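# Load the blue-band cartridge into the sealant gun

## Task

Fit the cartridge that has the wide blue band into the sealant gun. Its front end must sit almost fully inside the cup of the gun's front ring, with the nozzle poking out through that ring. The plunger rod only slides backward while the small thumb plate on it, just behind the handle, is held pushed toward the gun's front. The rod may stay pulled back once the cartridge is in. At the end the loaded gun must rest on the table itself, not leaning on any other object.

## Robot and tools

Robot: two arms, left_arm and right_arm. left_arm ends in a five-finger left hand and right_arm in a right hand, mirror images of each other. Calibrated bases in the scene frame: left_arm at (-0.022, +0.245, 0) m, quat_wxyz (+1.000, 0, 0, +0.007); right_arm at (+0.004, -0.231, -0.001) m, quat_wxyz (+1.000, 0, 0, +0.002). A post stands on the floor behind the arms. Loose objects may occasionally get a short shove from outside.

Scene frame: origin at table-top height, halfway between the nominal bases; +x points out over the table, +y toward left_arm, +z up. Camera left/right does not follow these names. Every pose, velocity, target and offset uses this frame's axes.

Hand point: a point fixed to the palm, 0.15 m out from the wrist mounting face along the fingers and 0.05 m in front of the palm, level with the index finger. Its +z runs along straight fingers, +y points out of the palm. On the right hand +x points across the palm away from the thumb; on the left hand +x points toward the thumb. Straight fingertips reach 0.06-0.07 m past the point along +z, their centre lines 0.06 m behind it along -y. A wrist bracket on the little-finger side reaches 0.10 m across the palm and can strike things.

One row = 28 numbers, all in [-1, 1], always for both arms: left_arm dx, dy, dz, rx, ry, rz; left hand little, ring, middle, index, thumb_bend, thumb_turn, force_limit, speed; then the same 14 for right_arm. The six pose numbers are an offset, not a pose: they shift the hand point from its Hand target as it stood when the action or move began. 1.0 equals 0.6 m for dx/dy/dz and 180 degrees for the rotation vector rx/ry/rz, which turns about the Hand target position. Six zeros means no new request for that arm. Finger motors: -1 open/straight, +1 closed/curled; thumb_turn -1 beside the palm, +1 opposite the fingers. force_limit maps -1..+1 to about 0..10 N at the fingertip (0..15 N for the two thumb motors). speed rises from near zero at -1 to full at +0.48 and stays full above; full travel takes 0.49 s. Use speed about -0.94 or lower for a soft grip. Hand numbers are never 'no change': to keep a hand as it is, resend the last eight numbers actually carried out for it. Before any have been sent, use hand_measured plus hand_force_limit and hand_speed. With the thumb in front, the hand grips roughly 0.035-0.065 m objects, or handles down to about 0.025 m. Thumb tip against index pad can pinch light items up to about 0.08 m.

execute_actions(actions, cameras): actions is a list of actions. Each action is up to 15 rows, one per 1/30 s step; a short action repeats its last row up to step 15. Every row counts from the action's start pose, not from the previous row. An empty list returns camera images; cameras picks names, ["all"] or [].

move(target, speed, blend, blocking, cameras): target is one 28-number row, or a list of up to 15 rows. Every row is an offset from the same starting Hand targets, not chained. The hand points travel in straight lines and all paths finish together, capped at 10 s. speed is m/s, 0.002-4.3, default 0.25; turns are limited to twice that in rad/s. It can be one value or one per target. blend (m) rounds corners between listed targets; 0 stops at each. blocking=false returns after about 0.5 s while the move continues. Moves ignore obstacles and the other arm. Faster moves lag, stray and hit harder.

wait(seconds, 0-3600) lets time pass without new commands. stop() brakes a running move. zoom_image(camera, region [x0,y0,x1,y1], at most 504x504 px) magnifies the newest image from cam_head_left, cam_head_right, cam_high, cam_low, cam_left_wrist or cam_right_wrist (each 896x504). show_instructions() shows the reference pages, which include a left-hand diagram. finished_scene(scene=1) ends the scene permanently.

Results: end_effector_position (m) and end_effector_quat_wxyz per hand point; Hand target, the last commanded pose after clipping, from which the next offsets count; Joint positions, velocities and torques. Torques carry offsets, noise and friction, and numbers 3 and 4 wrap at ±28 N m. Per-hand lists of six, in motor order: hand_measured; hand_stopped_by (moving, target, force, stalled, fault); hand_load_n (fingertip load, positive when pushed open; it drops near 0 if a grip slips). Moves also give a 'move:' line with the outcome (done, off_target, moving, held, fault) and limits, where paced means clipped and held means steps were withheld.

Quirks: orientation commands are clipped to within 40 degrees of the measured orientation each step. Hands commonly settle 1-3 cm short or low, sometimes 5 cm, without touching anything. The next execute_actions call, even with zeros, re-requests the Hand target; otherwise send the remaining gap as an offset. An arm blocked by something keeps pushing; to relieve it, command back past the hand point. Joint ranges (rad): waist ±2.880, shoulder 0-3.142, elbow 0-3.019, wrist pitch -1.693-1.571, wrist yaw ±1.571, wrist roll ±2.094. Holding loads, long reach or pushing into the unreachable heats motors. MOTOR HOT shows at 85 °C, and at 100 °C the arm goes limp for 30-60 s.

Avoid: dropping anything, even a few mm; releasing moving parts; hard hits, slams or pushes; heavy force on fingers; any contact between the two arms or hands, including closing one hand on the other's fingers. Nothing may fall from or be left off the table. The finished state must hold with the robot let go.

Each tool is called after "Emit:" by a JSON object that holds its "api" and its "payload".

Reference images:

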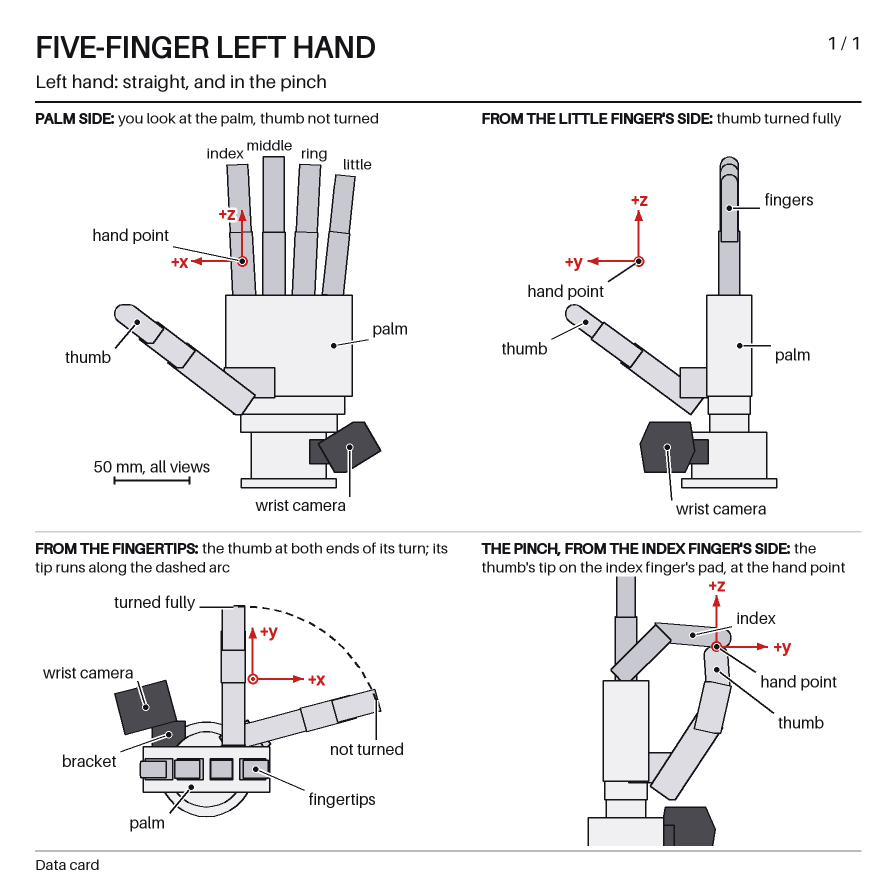

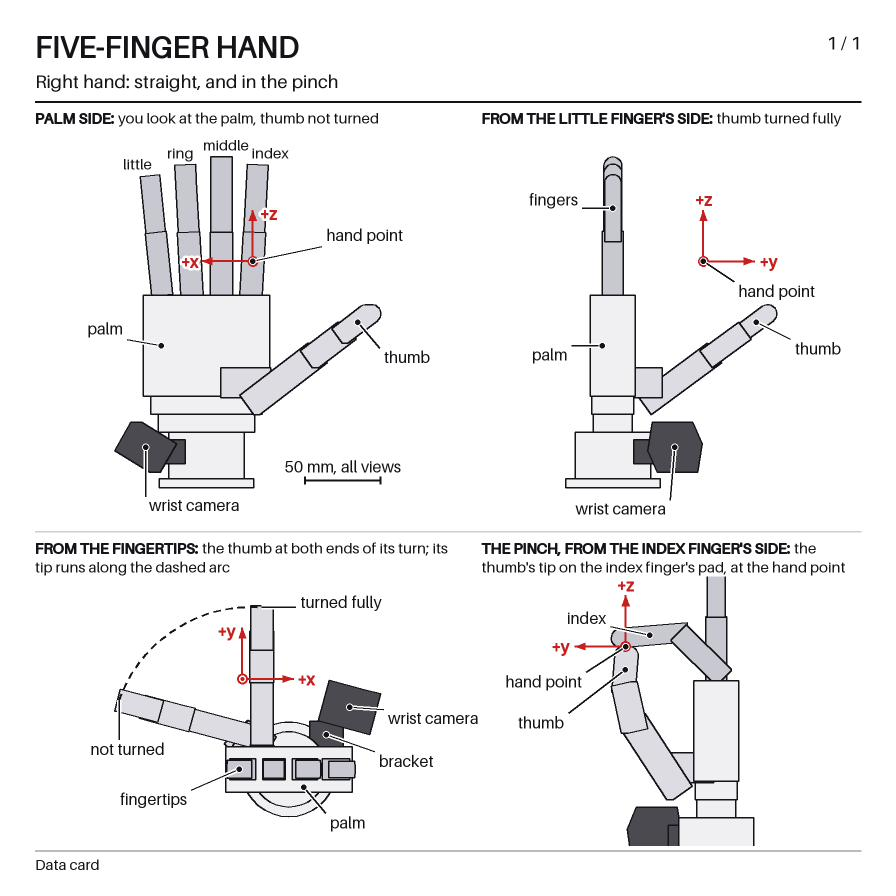

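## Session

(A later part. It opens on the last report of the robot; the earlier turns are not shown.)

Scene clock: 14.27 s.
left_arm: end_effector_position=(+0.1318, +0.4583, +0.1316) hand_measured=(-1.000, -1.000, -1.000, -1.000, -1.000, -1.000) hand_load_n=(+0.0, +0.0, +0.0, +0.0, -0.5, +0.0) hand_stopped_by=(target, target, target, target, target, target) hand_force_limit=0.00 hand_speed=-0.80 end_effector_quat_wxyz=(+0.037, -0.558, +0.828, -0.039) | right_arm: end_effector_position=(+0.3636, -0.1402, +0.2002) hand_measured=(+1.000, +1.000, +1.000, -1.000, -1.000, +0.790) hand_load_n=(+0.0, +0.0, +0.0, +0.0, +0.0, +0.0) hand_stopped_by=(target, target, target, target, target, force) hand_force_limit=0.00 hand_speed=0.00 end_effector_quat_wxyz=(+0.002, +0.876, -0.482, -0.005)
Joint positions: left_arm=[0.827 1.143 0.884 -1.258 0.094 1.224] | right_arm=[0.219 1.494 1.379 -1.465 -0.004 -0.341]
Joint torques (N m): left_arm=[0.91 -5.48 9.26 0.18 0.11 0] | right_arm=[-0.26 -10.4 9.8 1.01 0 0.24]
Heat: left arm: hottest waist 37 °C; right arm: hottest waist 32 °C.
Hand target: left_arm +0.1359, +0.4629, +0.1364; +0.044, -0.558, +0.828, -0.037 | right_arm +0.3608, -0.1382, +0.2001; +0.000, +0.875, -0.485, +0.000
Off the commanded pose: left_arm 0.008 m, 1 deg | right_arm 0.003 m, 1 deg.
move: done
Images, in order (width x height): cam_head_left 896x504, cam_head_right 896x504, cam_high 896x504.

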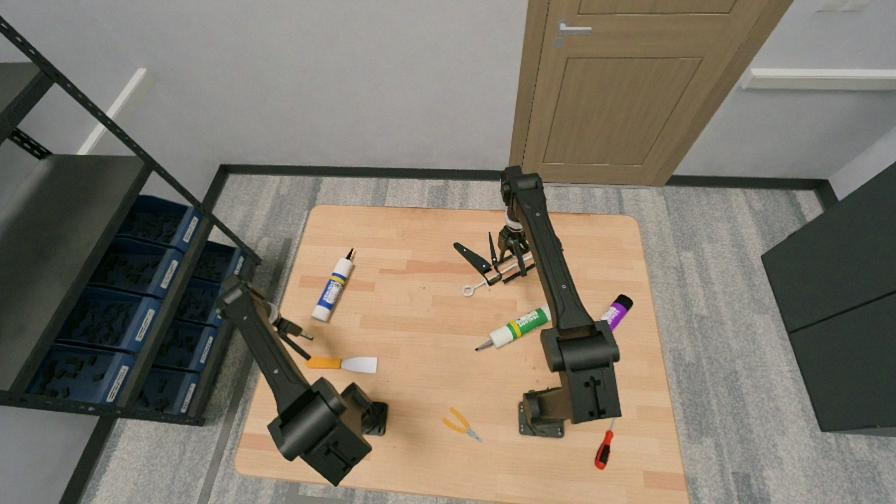

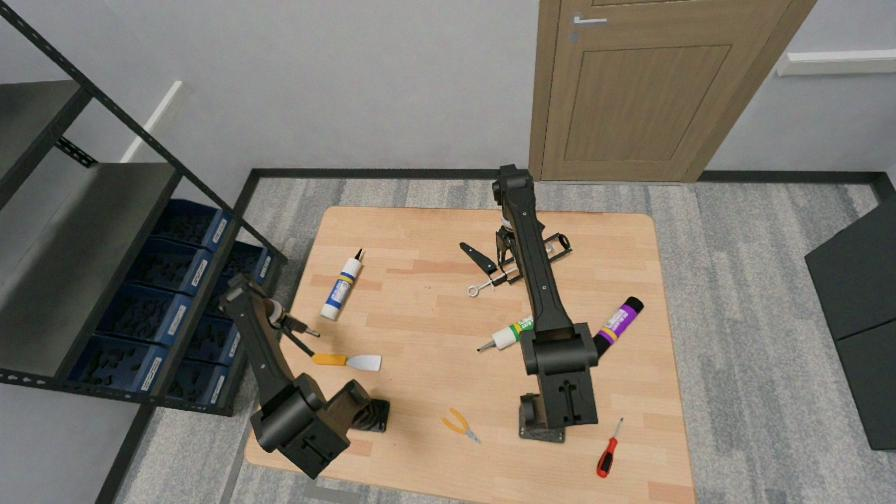

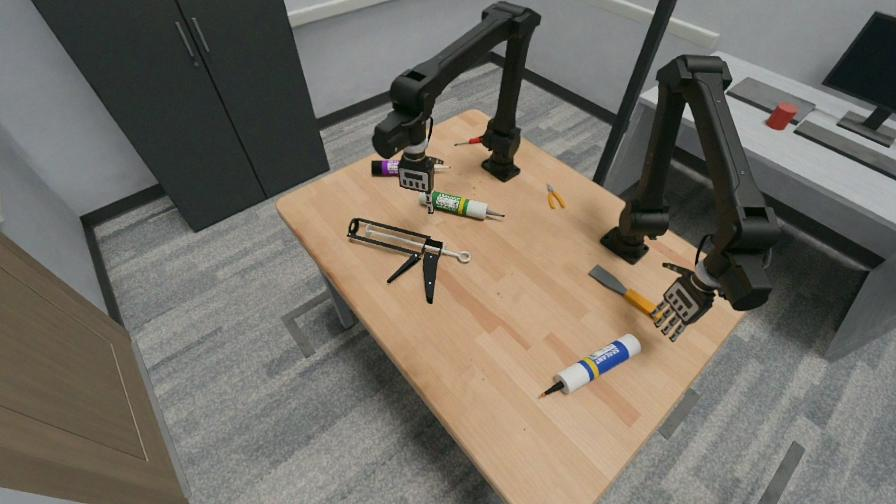

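Emit:
{"api": "move", "payload": {"target": [0,0,0,0,0,0,-1,-1,-1,-1,-1,-1,0,-0.8,-0.043,0.103,-0.12,0,0,0,1,1,1,-1,-1,0.9,0,0], "cameras": ["cam_high","cam_head_left","cam_head_right","cam_right_wrist"]}}

Emit:
{"api": "zoom_image", "payload": {"camera": "cam_high", "region": [380, 180, 500, 280]}}

Emit:
{"api": "zoom_image", "payload": {"camera": "cam_head_left", "region": [440, 230, 540, 310]}}

Emit:
{"api": "zoom_image", "payload": {"camera": "cam_head_right", "region": [440, 230, 540, 310]}}

Scene clock: 16.13 s.
left_arm: end_effector_position=(+0.1318, +0.4583, +0.1316) hand_measured=(-1.000, -1.000, -1.000, -1.000, -1.000, -1.000) hand_load_n=(+0.0, +0.0, -0.5, +0.0, +0.0, +0.0) hand_stopped_by=(target, target, target, target, target, target) hand_force_limit=0.00 hand_speed=-0.80 end_effector_quat_wxyz=(+0.037, -0.558, +0.828, -0.039) | right_arm: end_effector_position=(+0.3369, -0.0779, +0.1378) hand_measured=(+1.000, +1.000, +1.000, -1.000, -1.000, +0.790) hand_load_n=(+0.0, +0.0, +0.0, +0.0, +0.0, +0.0) hand_stopped_by=(target, target, target, target, target, force) hand_force_limit=0.00 hand_speed=0.00 end_effector_quat_wxyz=(-0.008, +0.877, -0.481, +0.004)
Joint positions: left_arm=[0.827 1.143 0.884 -1.258 0.094 1.224] | right_arm=[0.375 1.489 1.21 -1.275 -0.003 -0.187]
Joint torques (N m): left_arm=[0.85 -5.36 9.14 0.03 0.09 0] | right_arm=[-0.44 -8.06 9.69 1.07 -0.01 0.25]
Heat: left arm: hottest waist 37 °C; right arm: hottest waist 32 °C.
Hand target: left_arm +0.1359, +0.4629, +0.1364; +0.044, -0.558, +0.828, -0.037 | right_arm +0.3351, -0.0764, +0.1281; +0.000, +0.875, -0.485, +0.000
Off the commanded pose: left_arm 0.008 m, 1 deg | right_arm 0.010 m, 1 deg.
move: done
Images, in order (width x height): cam_head_left 896x504, cam_head_right 896x504, cam_high 896x504, cam_right_wrist 896x504.

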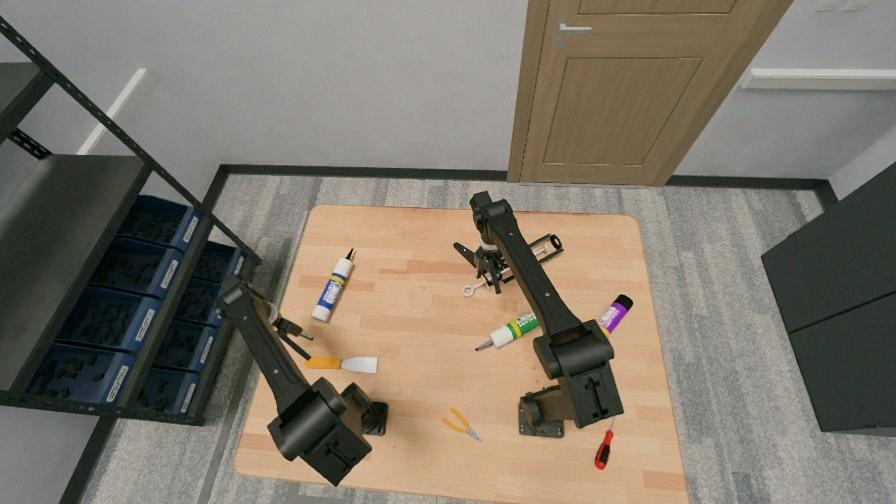

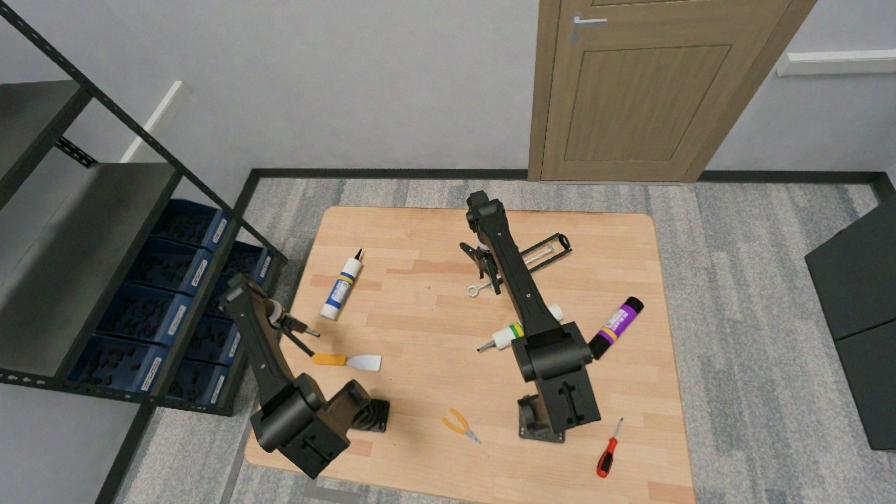

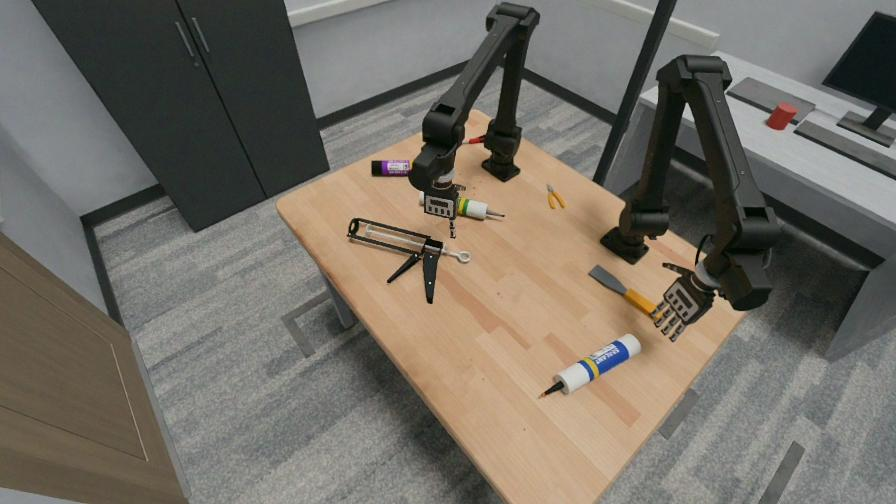

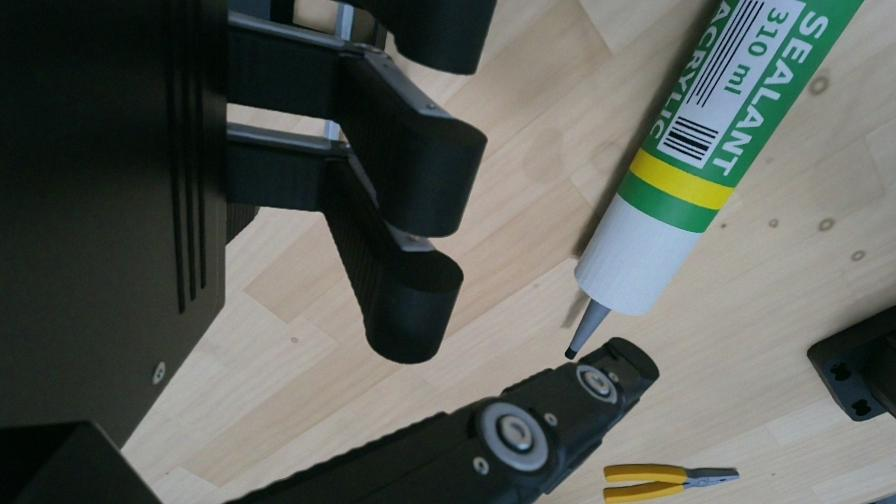

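Scaled by 4.200 from the camera's image (finer frame: 1280x720).

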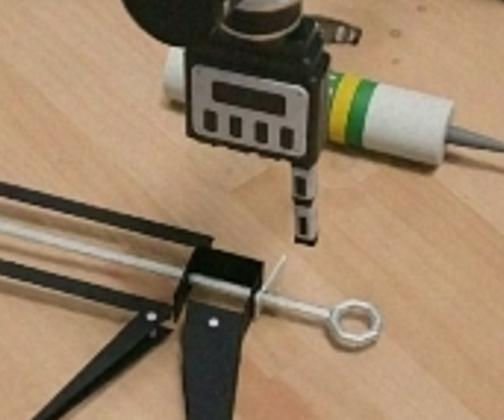

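Scaled by 5.040 from the camera's image (finer frame: 1280x720).

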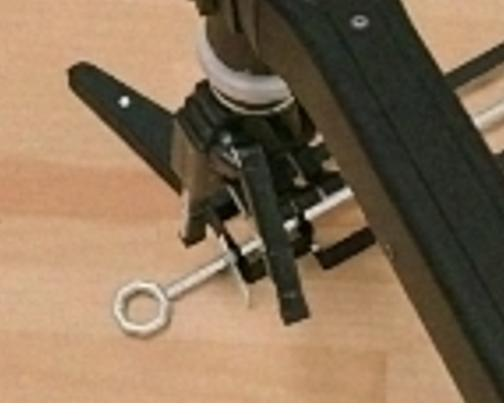

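Scaled by 5.040 from the camera's image (finer frame: 1280x720).

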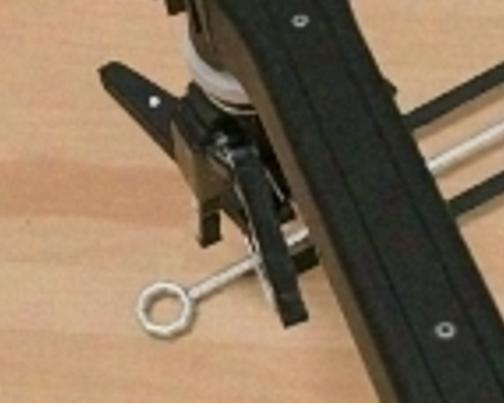

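Emit:
{"api": "move", "payload": {"target": [0,0,0,0,0,0,-1,-1,-1,-1,-1,-1,0,-0.8,-0.005,-0.015,-0.042,0,0,0,1,1,1,-1,-1,0.9,0,0], "cameras": ["cam_high","cam_head_left","cam_head_right","cam_low"]}}

Emit:
{"api": "zoom_image", "payload": {"camera": "cam_high", "region": [410, 200, 490, 280]}}

Emit:
{"api": "zoom_image", "payload": {"camera": "cam_head_left", "region": [440, 230, 540, 310]}}

Emit:
{"api": "zoom_image", "payload": {"camera": "cam_low", "region": [380, 180, 600, 300]}}

Scene clock: 17.70 s.
left_arm: end_effector_position=(+0.1318, +0.4583, +0.1316) hand_measured=(-1.000, -1.000, -1.000, -1.000, -1.000, -1.000) hand_load_n=(+0.0, +0.0, +0.0, +0.0, +0.0, +0.0) hand_stopped_by=(target, target, target, target, target, target) hand_force_limit=0.00 hand_speed=-0.80 end_effector_quat_wxyz=(+0.037, -0.558, +0.828, -0.039) | right_arm: end_effector_position=(+0.3316, -0.0807, +0.1113) hand_measured=(+1.000, +1.000, +1.000, -1.000, -1.000, +0.790) hand_load_n=(+0.0, +0.0, +0.0, +0.0, +0.0, +0.0) hand_stopped_by=(target, target, target, target, target, force) hand_force_limit=0.00 hand_speed=0.00 end_effector_quat_wxyz=(-0.006, +0.876, -0.482, +0.003)
Joint positions: left_arm=[0.827 1.143 0.884 -1.258 0.094 1.224] | right_arm=[0.374 1.498 1.147 -1.206 -0.003 -0.187]
Joint torques (N m): left_arm=[1.32 -5.25 9.22 0.28 0.1 -0.04] | right_arm=[-1.73 -8.12 9.58 1.11 -0.01 0.09]
Heat: left arm: hottest waist 37 °C; right arm: hottest waist 32 °C.
Hand target: left_arm +0.1359, +0.4629, +0.1364; +0.044, -0.558, +0.828, -0.037 | right_arm +0.3321, -0.0854, +0.1029; +0.000, +0.875, -0.485, +0.000
Off the commanded pose: left_arm 0.008 m, 1 deg | right_arm 0.010 m, 1 deg.
move: done
Images, in order (width x height): cam_head_left 896x504, cam_head_right 896x504, cam_high 896x504, cam_low 896x504.

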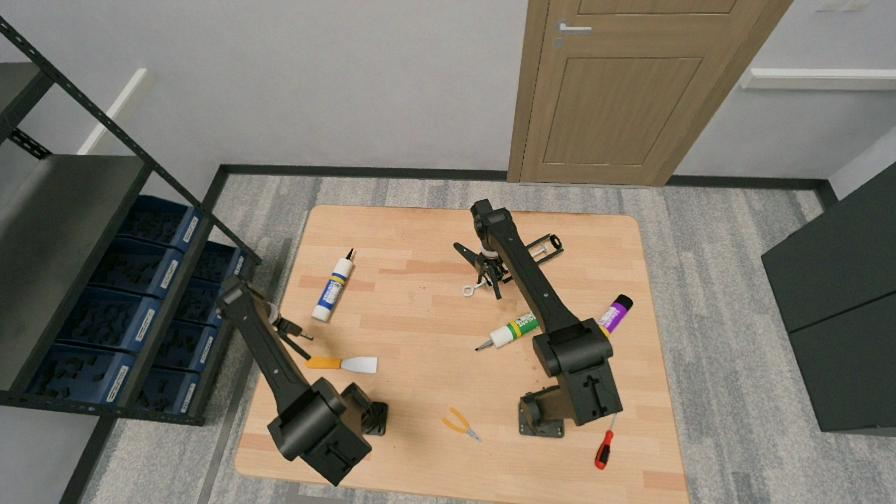

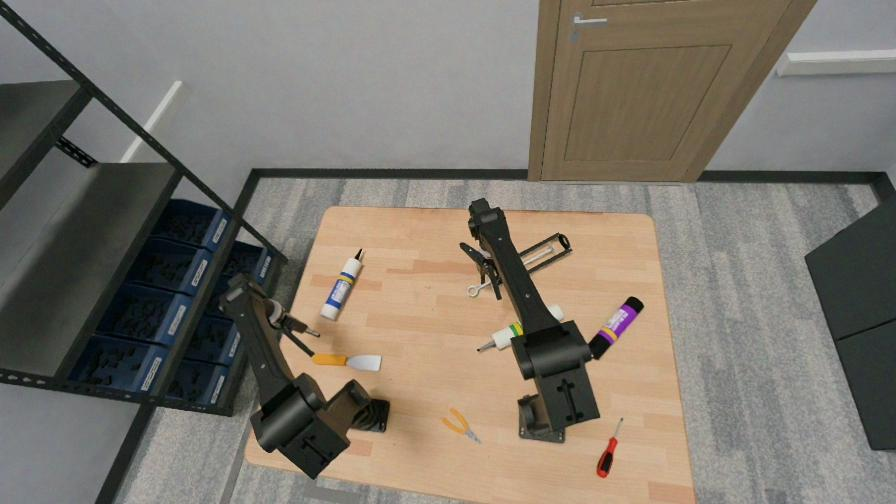

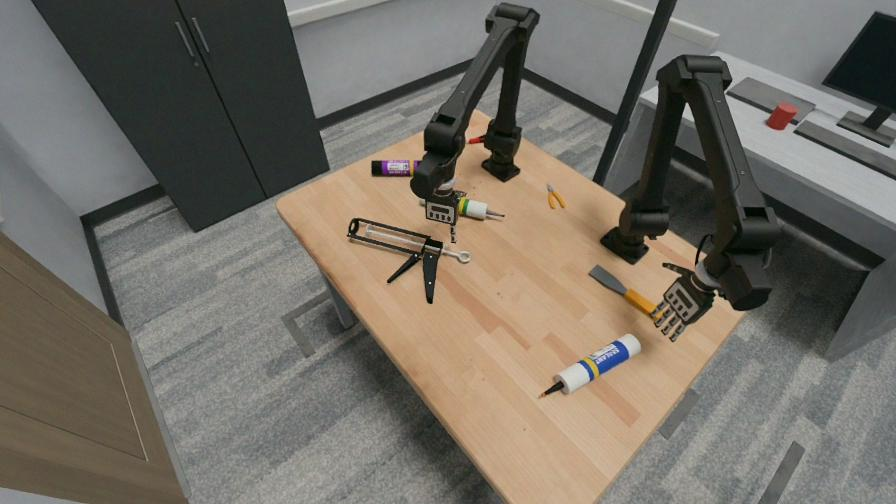

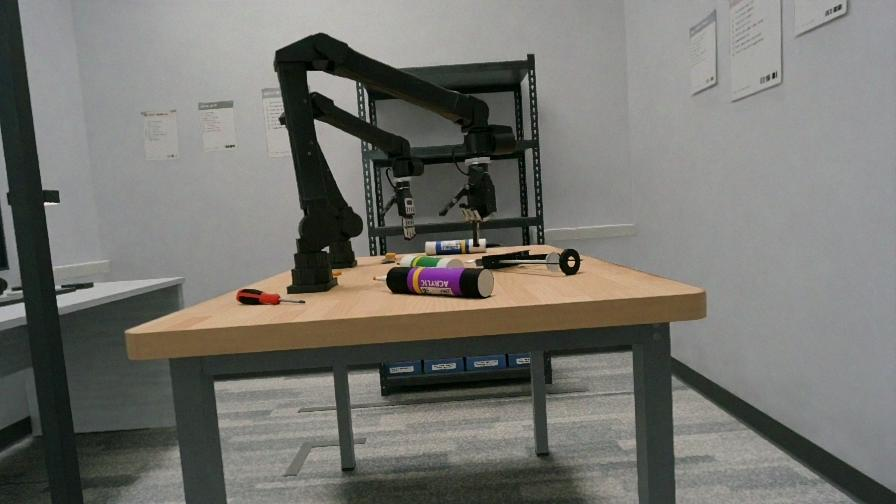

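Scaled by 6.300 from the camera's image (finer frame: 1280x720).

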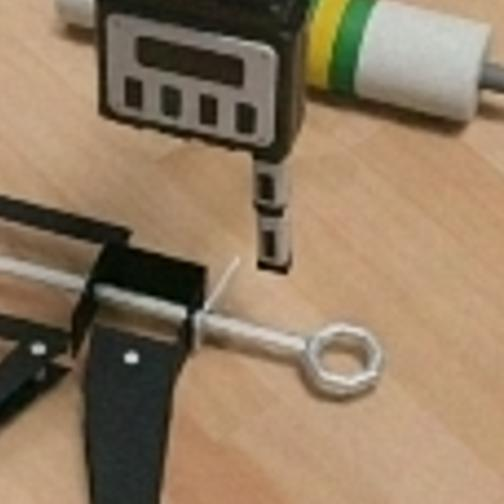

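Scaled by 5.040 from the camera's image (finer frame: 1280x720).

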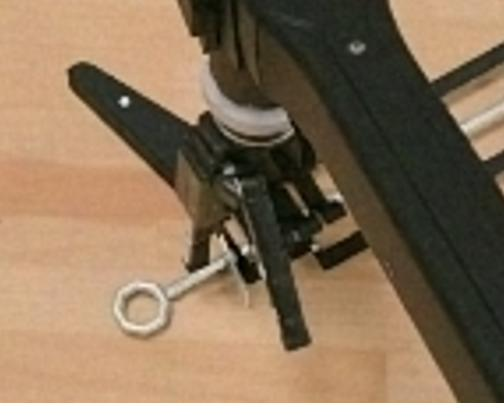

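Scaled by 2.291 from the camera's image (finer frame: 1280x720).

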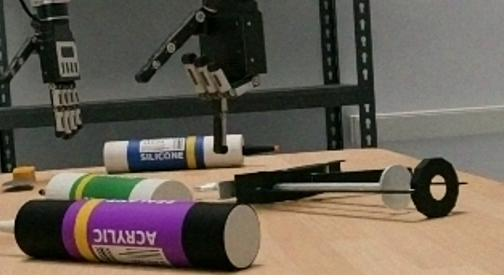

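Emit:
{"api": "move", "payload": {"target": [0,0,0,0,0,0,-1,-1,-1,-1,-1,-1,0,-0.8,-0.004,-0.02,-0.03,0,0,0,1,1,1,-1,-1,0.9,0,0], "cameras": ["cam_high","cam_head_left","cam_head_right","cam_low"], "speed": 0.1}}

Emit:
{"api": "zoom_image", "payload": {"camera": "cam_high", "region": [410, 200, 490, 280]}}

Emit:
{"api": "zoom_image", "payload": {"camera": "cam_head_left", "region": [440, 230, 540, 310]}}

Emit:
{"api": "zoom_image", "payload": {"camera": "cam_head_right", "region": [440, 230, 540, 310]}}

Emit:
{"api": "zoom_image", "payload": {"camera": "cam_low", "region": [420, 210, 540, 290]}}

Scene clock: 19.07 s.
left_arm: end_effector_position=(+0.1318, +0.4583, +0.1316) hand_measured=(-1.000, -1.000, -1.000, -1.000, -1.000, -1.000) hand_load_n=(+0.0, +0.0, +0.0, +0.0, +0.0, +0.5) hand_stopped_by=(target, target, target, target, target, target) hand_force_limit=0.00 hand_speed=-0.80 end_effector_quat_wxyz=(+0.037, -0.558, +0.828, -0.039) | right_arm: end_effector_position=(+0.3304, -0.0928, +0.0939) hand_measured=(+1.000, +1.000, +1.000, -1.000, -1.000, +0.790) hand_load_n=(+0.0, +0.0, +0.0, +0.0, +0.0, +0.0) hand_stopped_by=(target, target, target, target, target, force) hand_force_limit=0.00 hand_speed=0.00 end_effector_quat_wxyz=(-0.007, +0.874, -0.487, +0.004)
Joint positions: left_arm=[0.827 1.143 0.884 -1.258 0.094 1.224] | right_arm=[0.346 1.499 1.1 -1.155 -0.003 -0.204]
Joint torques (N m): left_arm=[1.55 -5.54 9.05 0.36 0.13 0.03] | right_arm=[-1.49 -7.88 9.35 1.09 -0.04 0.01]
Heat: left arm: hottest waist 37 °C; right arm: hottest waist 32 °C.
Hand target: left_arm +0.1359, +0.4629, +0.1364; +0.044, -0.558, +0.828, -0.037 | right_arm +0.3297, -0.0974, +0.0848; +0.000, +0.875, -0.485, +0.000
Off the commanded pose: left_arm 0.008 m, 1 deg | right_arm 0.010 m, 1 deg.
move: done
Images, in order (width x height): cam_head_left 896x504, cam_head_right 896x504, cam_high 896x504, cam_low 896x504.

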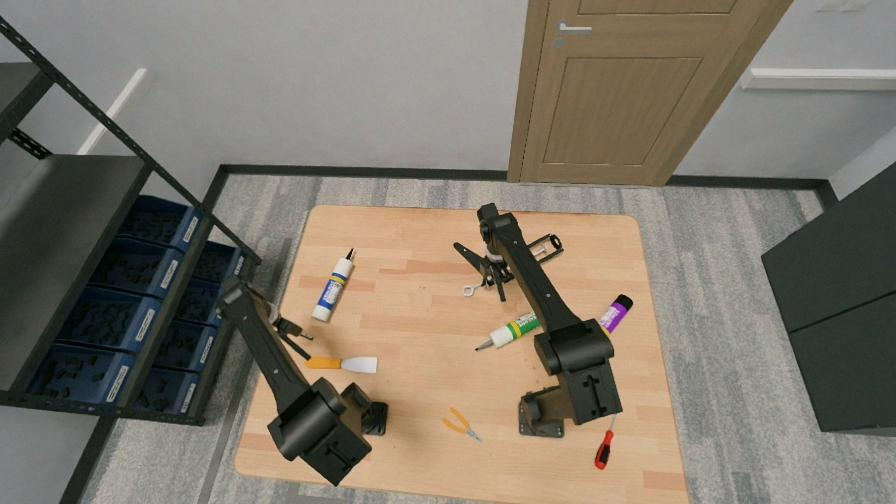

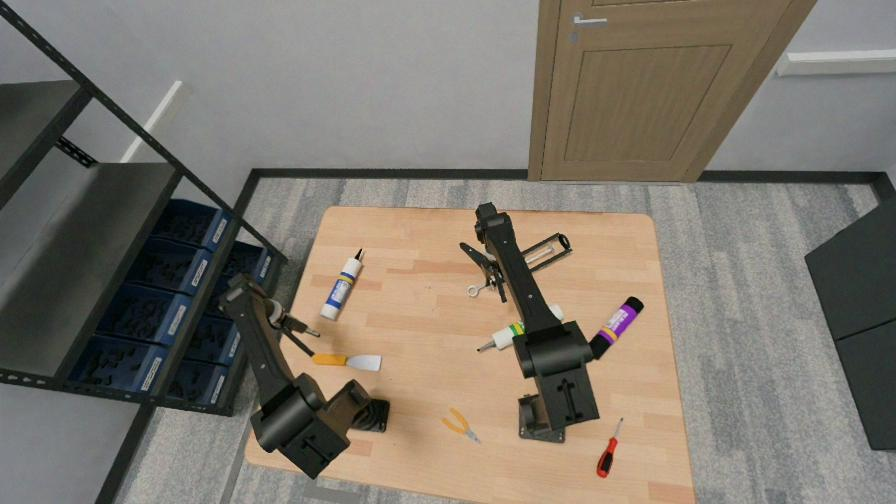

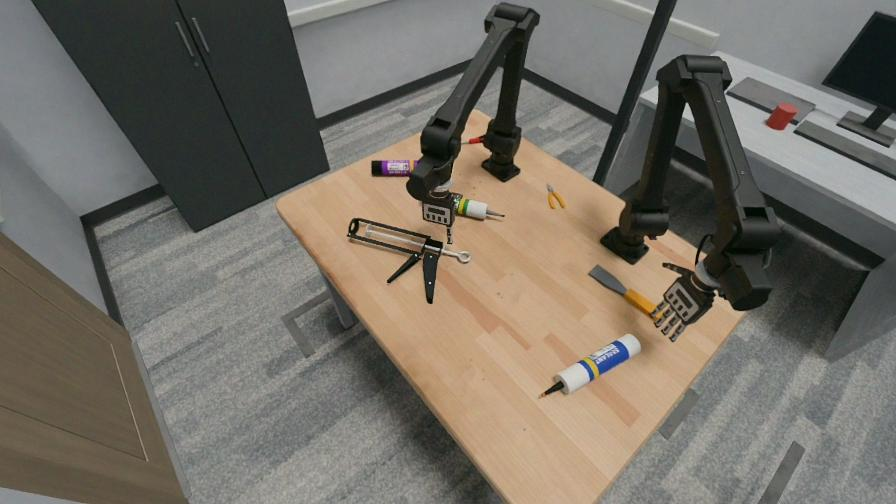

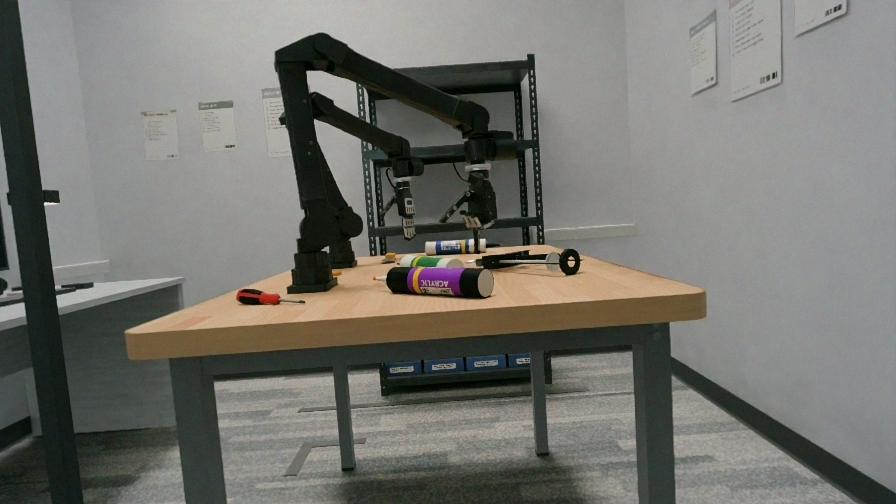

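Scaled by 6.300 from the camera's image (finer frame: 1280x720).

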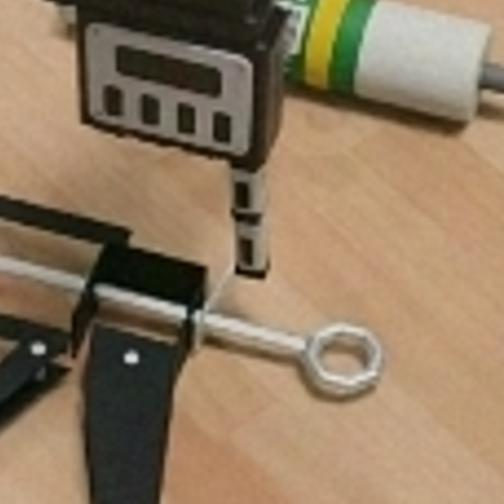

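Scaled by 5.040 from the camera's image (finer frame: 1280x720).

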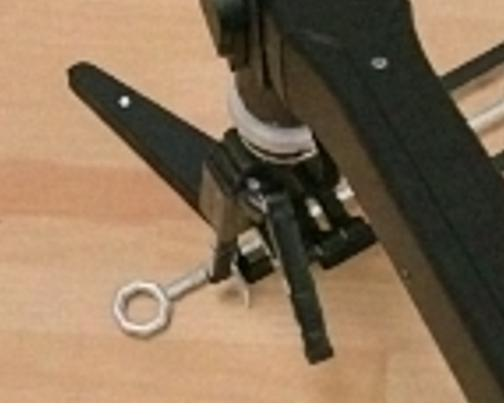

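Scaled by 5.040 from the camera's image (finer frame: 1280x720).

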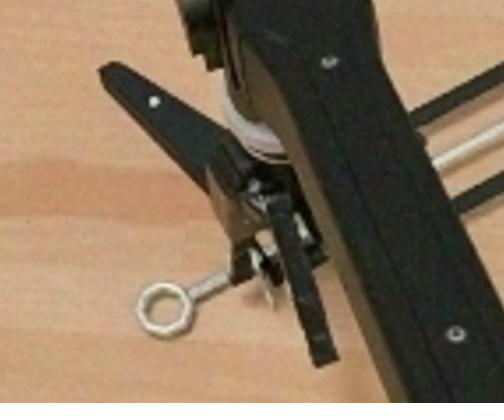

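Scaled by 4.200 from the camera's image (finer frame: 1280x720).

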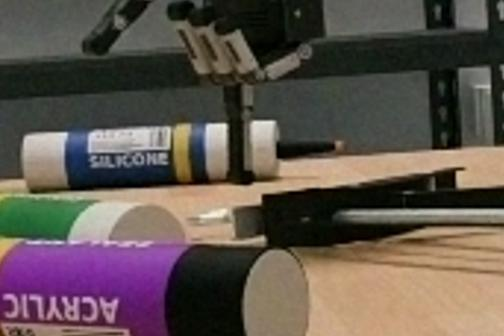

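Emit:
{"api": "move", "payload": {"target": [0,0,0,0,0,0,-1,-1,-1,-1,-1,-1,0,-0.8,-0.007,-0.012,-0.025,0,0,0,1,1,1,-1,-1,0.9,0,0], "cameras": ["cam_high","cam_head_left","cam_head_right","cam_low"], "speed": 0.1}}

Emit:
{"api": "zoom_image", "payload": {"camera": "cam_high", "region": [410, 200, 490, 280]}}

Emit:
{"api": "zoom_image", "payload": {"camera": "cam_head_left", "region": [440, 230, 540, 310]}}

Emit:
{"api": "zoom_image", "payload": {"camera": "cam_low", "region": [420, 210, 540, 290]}}

Scene clock: 20.27 s.
left_arm: end_effector_position=(+0.1318, +0.4583, +0.1316) hand_measured=(-1.000, -1.000, -1.000, -1.000, -1.000, -1.000) hand_load_n=(+0.0, +0.0, -0.5, +0.0, -0.5, +0.0) hand_stopped_by=(target, target, target, target, target, target) hand_force_limit=0.00 hand_speed=-0.80 end_effector_quat_wxyz=(+0.037, -0.558, +0.828, -0.039) | right_arm: end_effector_position=(+0.3264, -0.0994, +0.0788) hand_measured=(+1.000, +1.000, +1.000, -1.000, -1.000, +0.790) hand_load_n=(+0.0, +0.0, +0.0, +0.0, +0.0, +0.0) hand_stopped_by=(target, target, target, target, target, force) hand_force_limit=0.00 hand_speed=0.00 end_effector_quat_wxyz=(-0.007, +0.874, -0.486, +0.004)
Joint positions: left_arm=[0.827 1.143 0.884 -1.258 0.094 1.224] | right_arm=[0.335 1.501 1.059 -1.112 -0.003 -0.217]
Joint torques (N m): left_arm=[0.91 -5.3 9.36 0.1 0.09 0.01] | right_arm=[-1.61 -7.77 9.17 1.1 -0.04 0.02]
Heat: left arm: hottest waist 37 °C; right arm: hottest waist 32 °C.
Hand target: left_arm +0.1359, +0.4629, +0.1364; +0.044, -0.558, +0.828, -0.037 | right_arm +0.3255, -0.1046, +0.0699; +0.000, +0.875, -0.485, +0.000
Off the commanded pose: left_arm 0.008 m, 1 deg | right_arm 0.010 m, 1 deg.
move: done
Images, in order (width x height): cam_head_left 896x504, cam_head_right 896x504, cam_high 896x504, cam_low 896x504.

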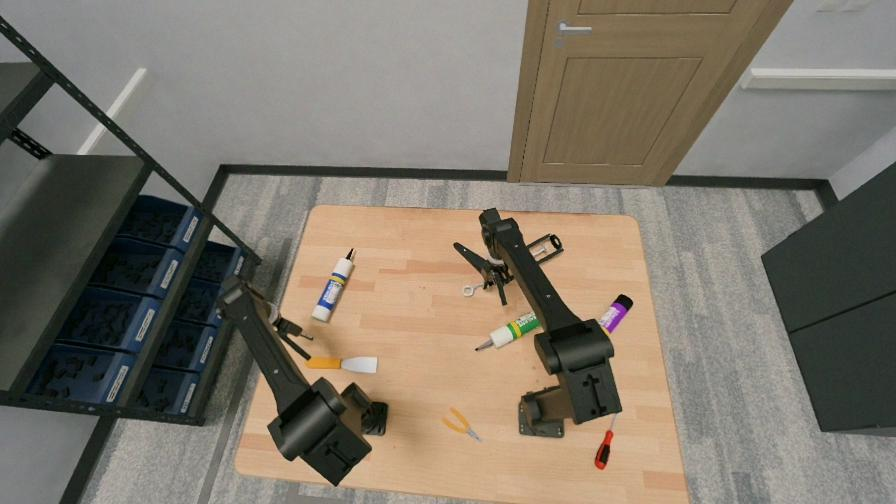

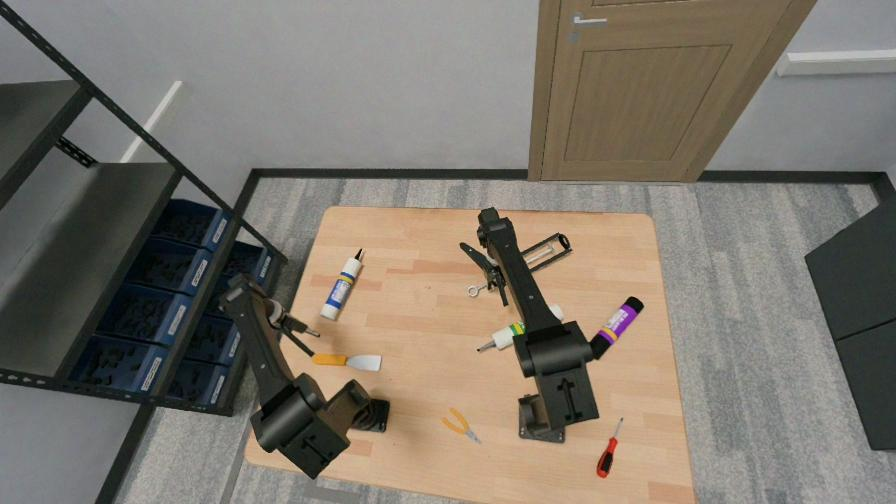

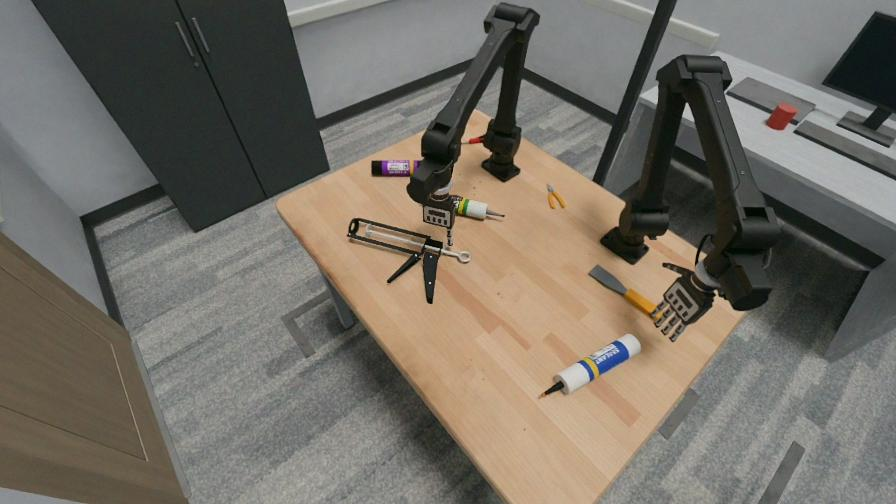

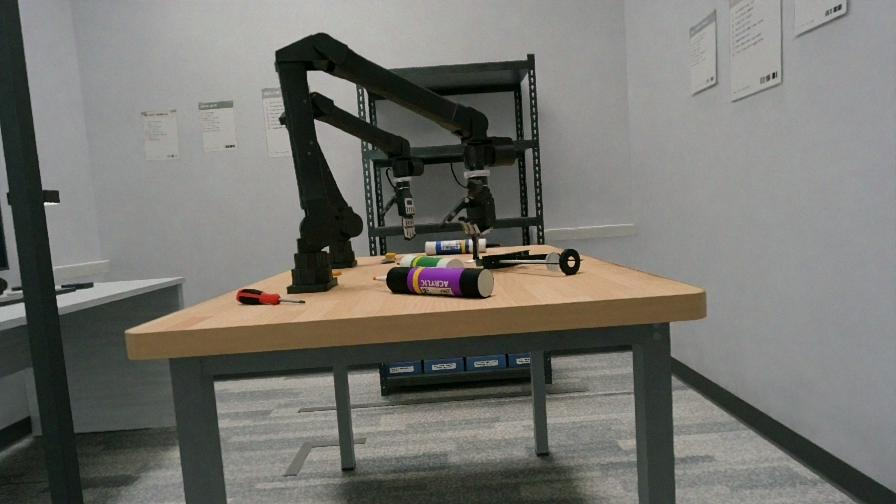

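Scaled by 6.300 from the camera's image (finer frame: 1280x720).

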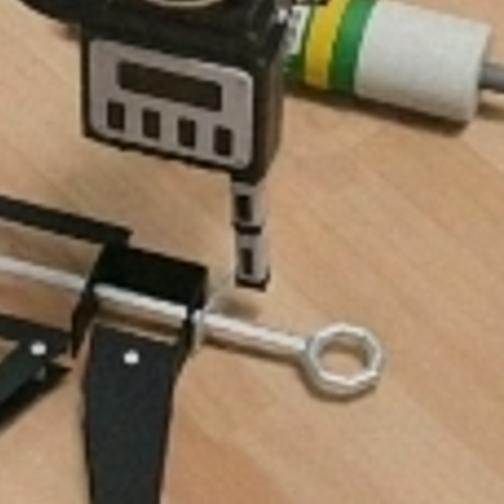

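Scaled by 5.040 from the camera's image (finer frame: 1280x720).

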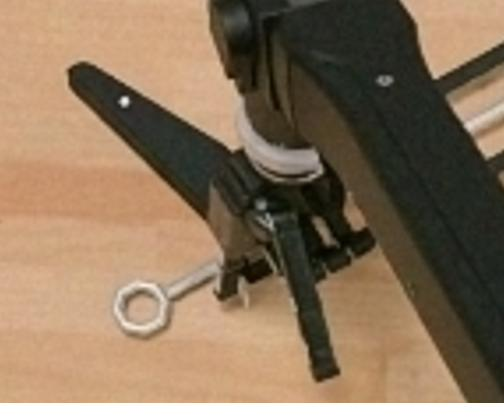

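Scaled by 4.200 from the camera's image (finer frame: 1280x720).

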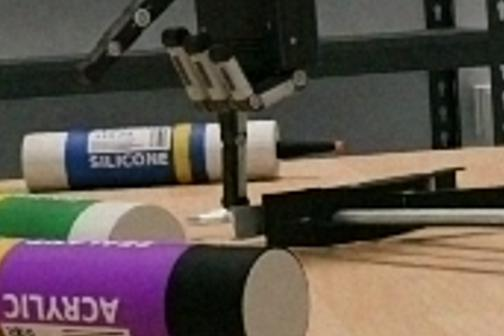

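Emit:
{"api": "zoom_image", "payload": {"camera": "cam_head_left", "region": [465, 270, 505, 310]}}

Emit:
{"api": "zoom_image", "payload": {"camera": "cam_head_right", "region": [465, 270, 505, 310]}}

Emit:
{"api": "zoom_image", "payload": {"camera": "cam_high", "region": [430, 225, 470, 265]}}

Emit:
{"api": "zoom_image", "payload": {"camera": "cam_low", "region": [455, 240, 505, 280]}}

Scaled by 12.600 from the camera's image (finer frame: 1280x720).

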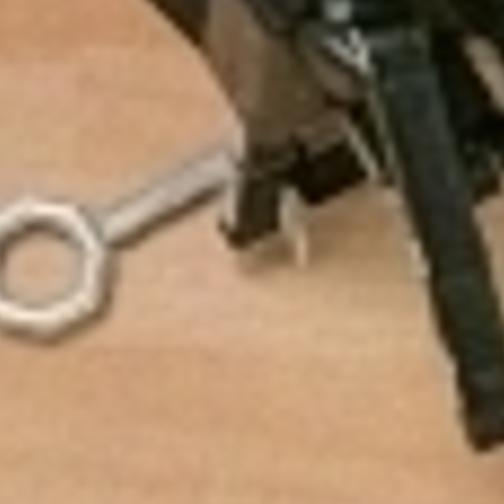

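Scaled by 12.600 from the camera's image (finer frame: 1280x720).

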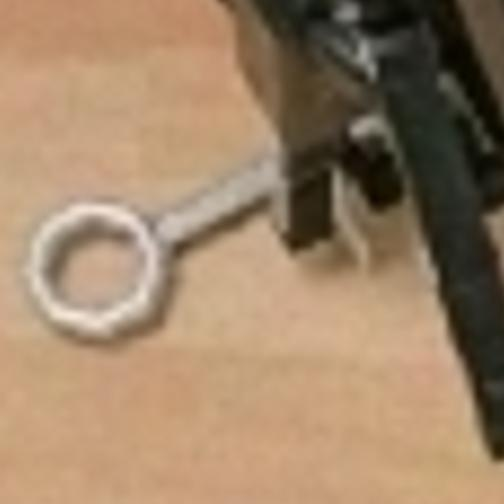

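Scaled by 12.600 from the camera's image (finer frame: 1280x720).

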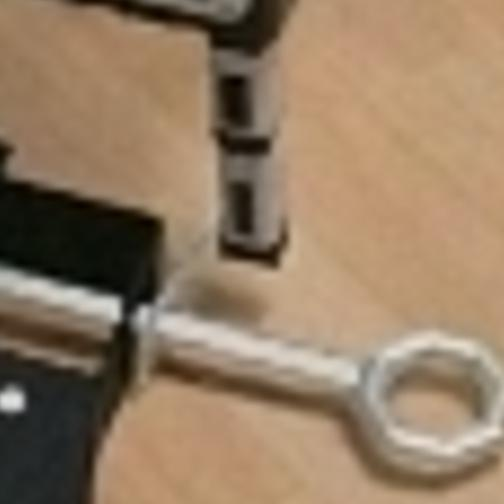

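Scaled by 10.080 from the camera's image (finer frame: 1280x720).

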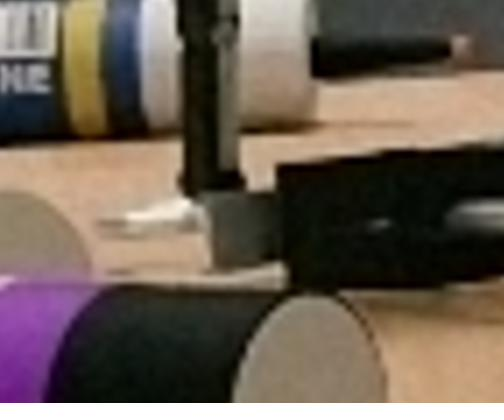

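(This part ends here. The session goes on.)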